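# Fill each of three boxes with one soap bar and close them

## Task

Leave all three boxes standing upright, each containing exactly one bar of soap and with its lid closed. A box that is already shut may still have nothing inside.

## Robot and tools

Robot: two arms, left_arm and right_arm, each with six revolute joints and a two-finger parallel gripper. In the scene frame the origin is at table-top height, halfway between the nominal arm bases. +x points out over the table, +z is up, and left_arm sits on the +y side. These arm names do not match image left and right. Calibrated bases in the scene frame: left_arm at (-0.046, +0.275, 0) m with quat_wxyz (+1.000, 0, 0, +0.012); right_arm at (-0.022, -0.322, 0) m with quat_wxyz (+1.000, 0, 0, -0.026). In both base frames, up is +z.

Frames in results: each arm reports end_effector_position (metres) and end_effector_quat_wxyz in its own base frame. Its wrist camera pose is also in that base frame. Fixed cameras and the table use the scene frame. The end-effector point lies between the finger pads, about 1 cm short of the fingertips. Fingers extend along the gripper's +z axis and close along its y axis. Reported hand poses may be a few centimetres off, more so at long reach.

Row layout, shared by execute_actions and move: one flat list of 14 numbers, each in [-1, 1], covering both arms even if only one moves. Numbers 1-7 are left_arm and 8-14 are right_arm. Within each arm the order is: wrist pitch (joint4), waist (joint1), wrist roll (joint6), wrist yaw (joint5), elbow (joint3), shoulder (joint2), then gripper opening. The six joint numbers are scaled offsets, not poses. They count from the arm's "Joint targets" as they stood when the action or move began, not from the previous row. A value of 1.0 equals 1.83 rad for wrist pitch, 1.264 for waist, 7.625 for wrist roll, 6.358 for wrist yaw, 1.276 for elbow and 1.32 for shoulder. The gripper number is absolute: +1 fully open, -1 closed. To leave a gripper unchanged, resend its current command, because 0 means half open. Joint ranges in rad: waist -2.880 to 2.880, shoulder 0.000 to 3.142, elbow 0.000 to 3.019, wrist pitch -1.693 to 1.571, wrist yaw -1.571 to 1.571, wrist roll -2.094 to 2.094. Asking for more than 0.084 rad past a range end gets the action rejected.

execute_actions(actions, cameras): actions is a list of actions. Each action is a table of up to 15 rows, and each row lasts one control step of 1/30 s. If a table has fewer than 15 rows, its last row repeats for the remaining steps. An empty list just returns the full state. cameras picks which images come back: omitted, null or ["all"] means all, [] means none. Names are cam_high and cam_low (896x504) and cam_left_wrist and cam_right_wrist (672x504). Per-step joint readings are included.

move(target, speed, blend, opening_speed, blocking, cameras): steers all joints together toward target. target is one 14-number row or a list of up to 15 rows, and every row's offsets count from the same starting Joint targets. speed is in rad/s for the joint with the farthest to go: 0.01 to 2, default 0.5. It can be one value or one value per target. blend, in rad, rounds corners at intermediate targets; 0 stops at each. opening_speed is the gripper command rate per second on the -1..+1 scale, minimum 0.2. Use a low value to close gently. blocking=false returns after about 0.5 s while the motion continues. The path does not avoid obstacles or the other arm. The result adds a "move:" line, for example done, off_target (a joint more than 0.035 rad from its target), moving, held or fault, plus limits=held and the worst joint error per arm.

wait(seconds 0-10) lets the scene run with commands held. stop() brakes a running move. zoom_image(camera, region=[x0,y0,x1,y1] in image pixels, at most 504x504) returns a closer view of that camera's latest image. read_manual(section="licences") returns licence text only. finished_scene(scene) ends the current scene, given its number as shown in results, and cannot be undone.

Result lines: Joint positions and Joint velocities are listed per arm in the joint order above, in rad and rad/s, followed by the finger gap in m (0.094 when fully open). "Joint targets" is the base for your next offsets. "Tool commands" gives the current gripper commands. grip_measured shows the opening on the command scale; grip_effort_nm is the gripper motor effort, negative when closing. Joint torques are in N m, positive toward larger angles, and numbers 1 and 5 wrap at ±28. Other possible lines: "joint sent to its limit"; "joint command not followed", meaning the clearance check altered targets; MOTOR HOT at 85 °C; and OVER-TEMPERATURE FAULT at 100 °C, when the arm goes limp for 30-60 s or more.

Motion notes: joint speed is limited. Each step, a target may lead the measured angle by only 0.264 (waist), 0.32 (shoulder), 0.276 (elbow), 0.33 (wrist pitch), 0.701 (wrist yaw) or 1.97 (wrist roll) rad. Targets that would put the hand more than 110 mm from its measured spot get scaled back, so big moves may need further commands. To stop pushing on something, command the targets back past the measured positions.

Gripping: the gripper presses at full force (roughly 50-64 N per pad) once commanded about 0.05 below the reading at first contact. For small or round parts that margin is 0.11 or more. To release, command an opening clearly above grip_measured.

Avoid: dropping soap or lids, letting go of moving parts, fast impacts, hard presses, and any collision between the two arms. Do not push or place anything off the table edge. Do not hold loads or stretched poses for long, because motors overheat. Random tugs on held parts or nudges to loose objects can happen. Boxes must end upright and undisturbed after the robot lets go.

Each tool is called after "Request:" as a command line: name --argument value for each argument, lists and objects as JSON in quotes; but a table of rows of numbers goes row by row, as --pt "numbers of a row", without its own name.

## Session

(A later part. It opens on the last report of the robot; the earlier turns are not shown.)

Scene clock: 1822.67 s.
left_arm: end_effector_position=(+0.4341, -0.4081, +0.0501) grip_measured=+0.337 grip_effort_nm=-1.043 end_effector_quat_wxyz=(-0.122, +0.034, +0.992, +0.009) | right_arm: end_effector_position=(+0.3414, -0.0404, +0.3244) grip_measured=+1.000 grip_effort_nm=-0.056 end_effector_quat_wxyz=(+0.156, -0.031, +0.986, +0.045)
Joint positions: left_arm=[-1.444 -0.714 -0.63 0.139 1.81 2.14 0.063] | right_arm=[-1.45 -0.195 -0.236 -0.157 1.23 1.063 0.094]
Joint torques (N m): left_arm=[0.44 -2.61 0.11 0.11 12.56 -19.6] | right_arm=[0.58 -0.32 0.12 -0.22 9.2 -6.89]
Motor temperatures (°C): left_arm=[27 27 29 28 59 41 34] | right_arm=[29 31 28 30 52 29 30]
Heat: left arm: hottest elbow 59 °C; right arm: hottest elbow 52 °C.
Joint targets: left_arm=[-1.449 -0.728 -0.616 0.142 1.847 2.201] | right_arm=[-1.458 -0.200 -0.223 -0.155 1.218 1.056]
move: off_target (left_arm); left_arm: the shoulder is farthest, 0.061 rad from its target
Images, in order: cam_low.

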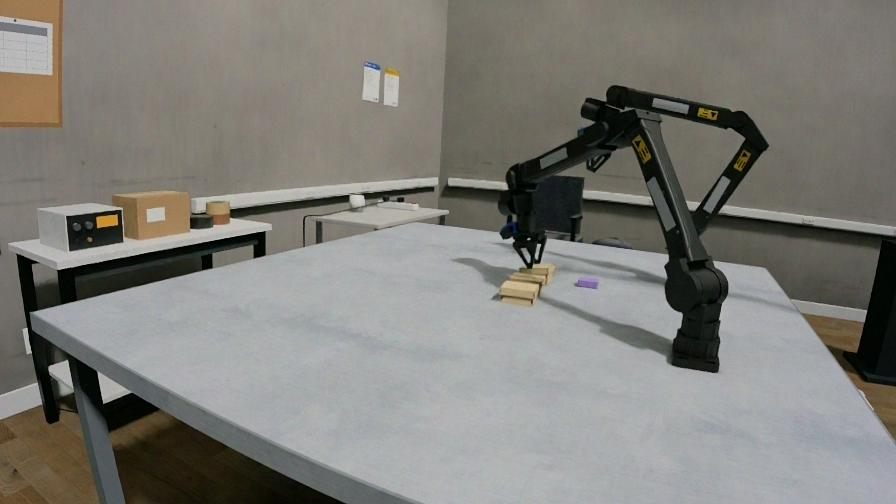

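Release.

Request:
move --pt "0 0 0 0 0 -0.02 0.12 0 0 0 0 0 0 1" --pt "0 0 0 0 0 -0.022 0.6 0 0 0 0 0 0 1" --speed 0.1 --opening_speed 0.3 --cameras '["cam_low"]'

Request:
zoom_image --camera "cam_low" --region '[510, 245, 570, 290]'

Request:
move --target '[-0.015,0,0,0,0,-0.08,0.6,0,0,0,0,0,0,1]' --speed 0.15

Request:
zoom_image --camera "cam_low" --region '[510, 245, 570, 290]'

Request:
zoom_image --camera "cam_left_wrist" --region '[240, 130, 460, 295]'

Scene clock: 1839.03 s.
left_arm: end_effector_position=(+0.4331, -0.4090, +0.0498) grip_measured=+0.596 grip_effort_nm=0.134 end_effector_quat_wxyz=(-0.123, +0.036, +0.992, +0.009) | right_arm: end_effector_position=(+0.3414, -0.0404, +0.3244) grip_measured=+1.000 grip_effort_nm=-0.051 end_effector_quat_wxyz=(+0.156, -0.031, +0.986, +0.045)
Joint positions: left_arm=[-1.445 -0.716 -0.63 0.139 1.81 2.141 0.075] | right_arm=[-1.45 -0.195 -0.236 -0.157 1.23 1.063 0.094]
Joint torques (N m): left_arm=[0.53 -2.43 0.11 0.11 12.55 -22.42] | right_arm=[0.57 -0.44 0.12 -0.22 9.2 -6.89]
Joint targets: left_arm=[-1.449 -0.727 -0.616 0.142 1.847 2.172] | right_arm=[-1.458 -0.200 -0.223 -0.155 1.218 1.056]
move: off_target (left_arm); target 2's new numbers were sent with left_arm's elbow 0.037 rad from that target; left_arm: the elbow is farthest, 0.037 rad from its target
Images, in order: cam_low.

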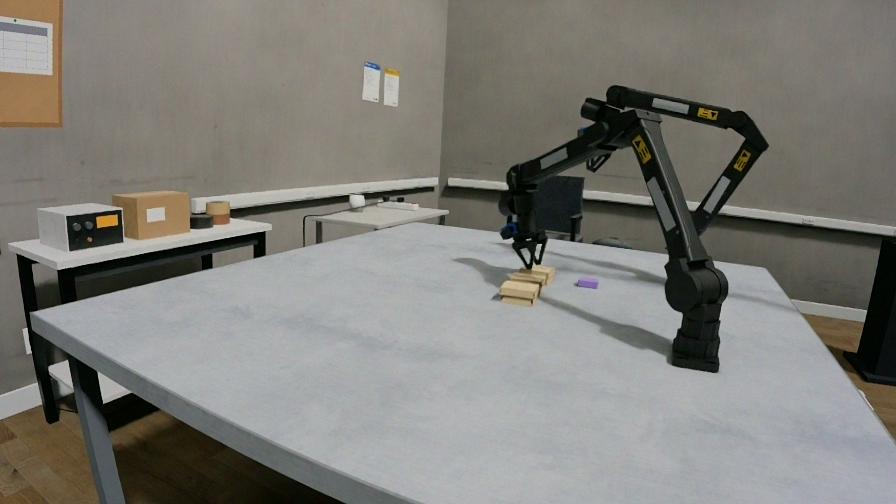

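Scaled by 8.400 from the camera's 896x504 image, which has a finer 1280x720 frame.

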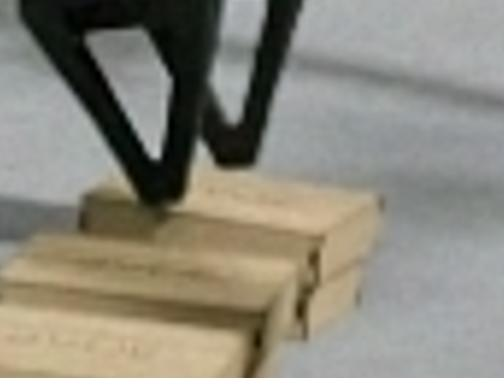

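Scene clock: 1840.30 s.
left_arm: end_effector_position=(+0.4324, -0.4083, +0.0874) grip_measured=+0.597 grip_effort_nm=0.134 end_effector_quat_wxyz=(-0.106, +0.037, +0.994, -0.005) | right_arm: end_effector_position=(+0.3414, -0.0404, +0.3244) grip_measured=+1.000 grip_effort_nm=-0.056 end_effector_quat_wxyz=(+0.156, -0.031, +0.986, +0.045)
Joint positions: left_arm=[-1.465 -0.716 -0.63 0.139 1.81 2.076 0.075] | right_arm=[-1.45 -0.195 -0.236 -0.157 1.23 1.063 0.094]
Joint torques (N m): left_arm=[0.32 -2.49 0.11 0.11 12.88 -26.17] | right_arm=[0.58 -0.44 0.12 -0.22 9.18 -6.83]
Joint targets: left_arm=[-1.476 -0.727 -0.616 0.142 1.847 2.067] | right_arm=[-1.458 -0.200 -0.223 -0.155 1.218 1.056]
move: off_target (left_arm); left_arm: the elbow is farthest, 0.037 rad from its target

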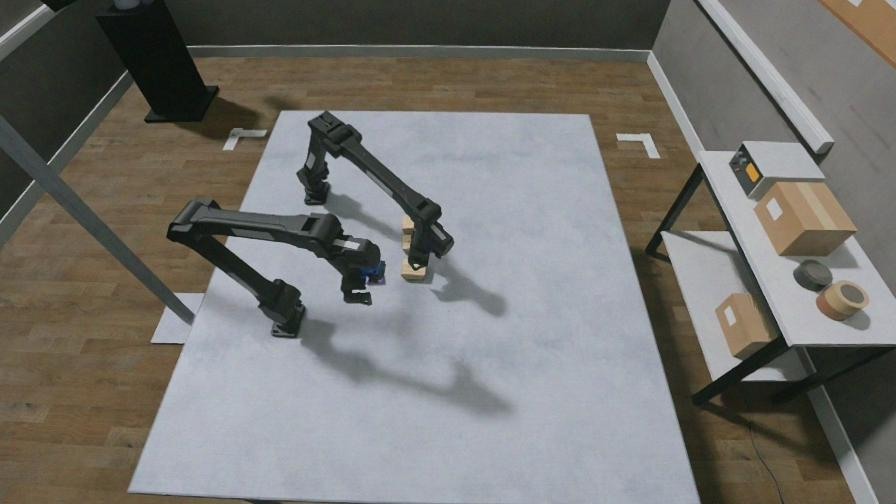

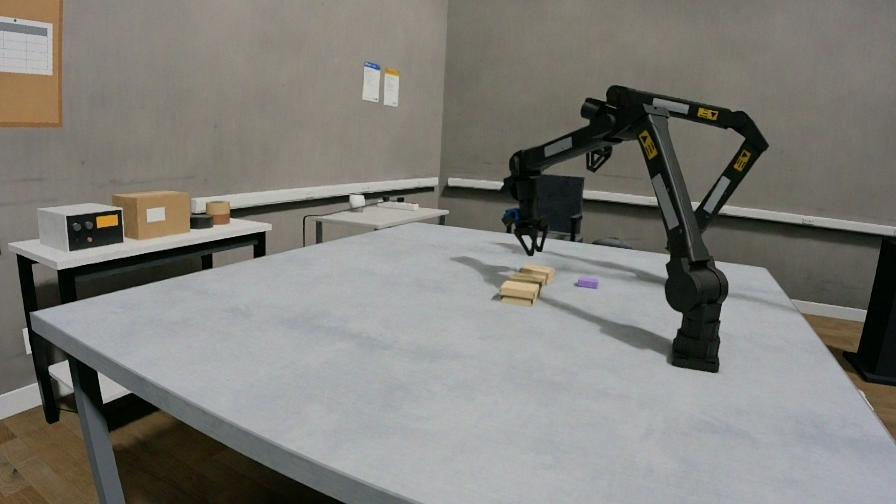

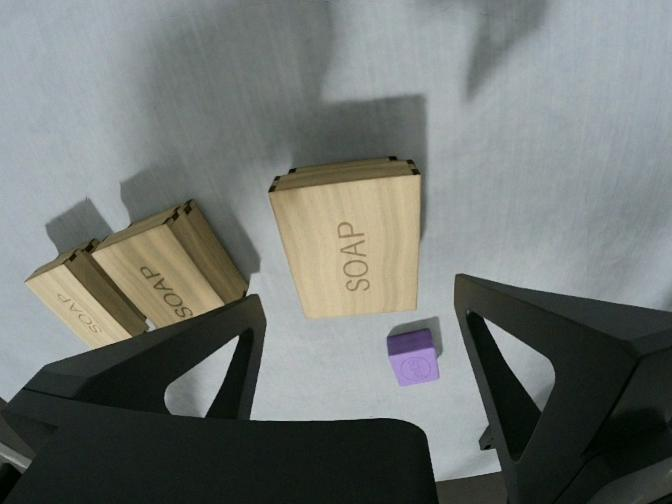

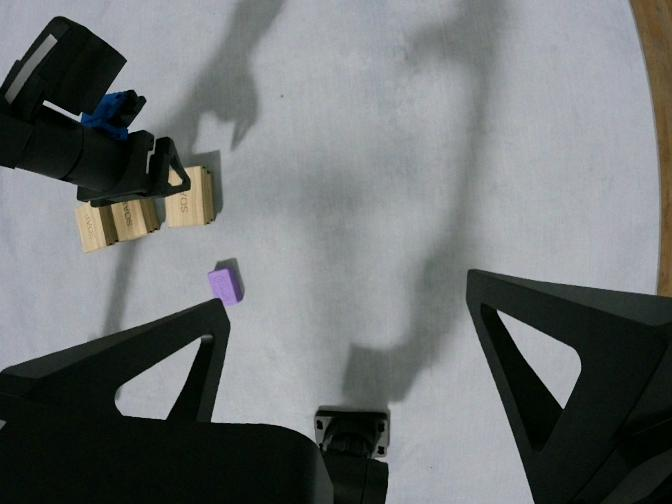

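Scaled by 8.400 from the camera's 896x504 image, which has a finer 1280x720 frame.

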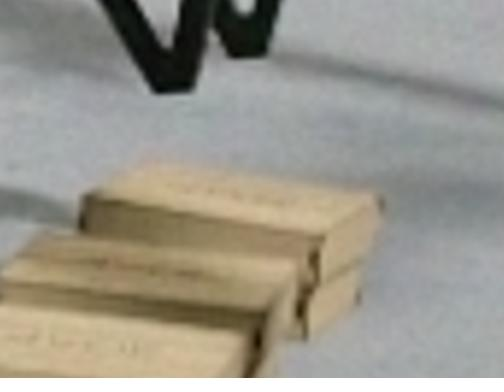

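Scaled by 2.291 from the camera's 672x504 image, which has a finer 960x720 frame.

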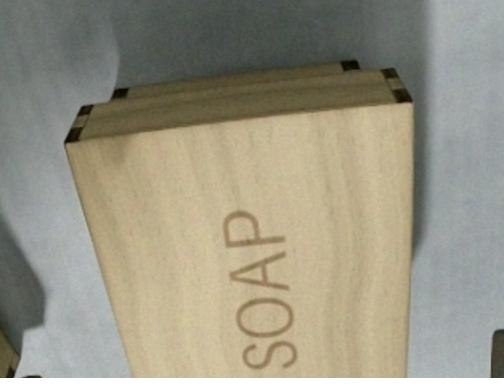

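Request:
move --target '[0,0,0,0,0,-0.15,0.6,0,0,0,0,0,0,1]' --speed 0.4 --cameras '["cam_low","cam_left_wrist"]'

Request:
zoom_image --camera "cam_low" --region '[485, 250, 575, 315]'

Scene clock: 1849.70 s.
left_arm: end_effector_position=(+0.4289, -0.4053, +0.2141) grip_measured=+0.597 grip_effort_nm=0.134 end_effector_quat_wxyz=(-0.020, +0.045, +0.996, -0.073) | right_arm: end_effector_position=(+0.3414, -0.0404, +0.3244) grip_measured=+1.000 grip_effort_nm=-0.051 end_effector_quat_wxyz=(+0.156, -0.031, +0.986, +0.045)
Joint positions: left_arm=[-1.466 -0.716 -0.63 0.139 1.81 1.855 0.075] | right_arm=[-1.45 -0.195 -0.236 -0.157 1.23 1.063 0.094]
Joint torques (N m): left_arm=[0.77 -2.49 0.11 0.11 13.72 -20.78] | right_arm=[0.58 -0.38 0.12 -0.22 9.18 -6.89]
Joint targets: left_arm=[-1.476 -0.727 -0.616 0.142 1.847 1.868] | right_arm=[-1.458 -0.200 -0.223 -0.155 1.218 1.056]
move: off_target (left_arm); left_arm: the elbow is farthest, 0.037 rad from its target
Images, in order: cam_low, cam_left_wrist.

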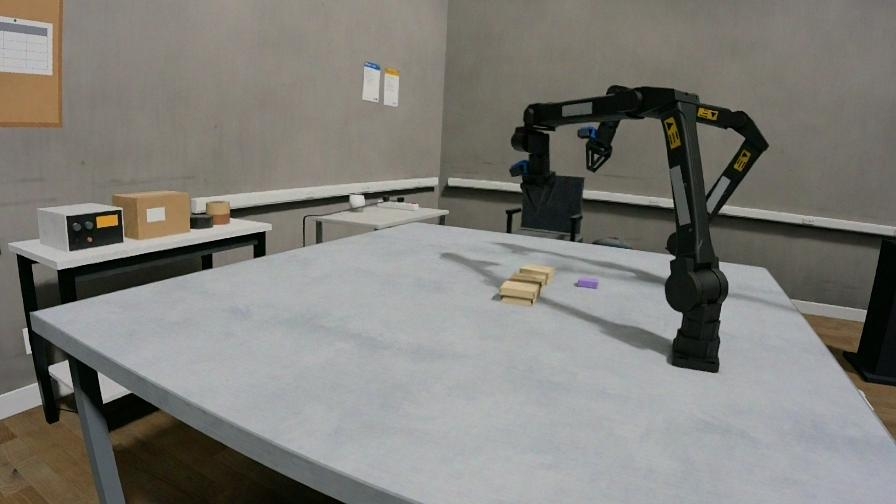

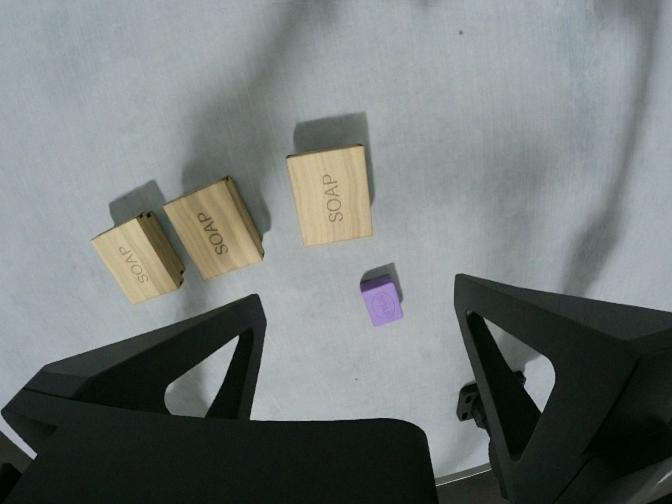

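Scaled by 5.600 from the camera's 896x504 image, which has a finer 1280x720 frame.

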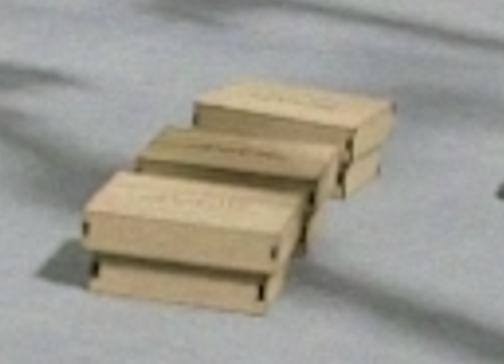

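Request:
finished_scene --scene 2

The scene is finished: the task was done.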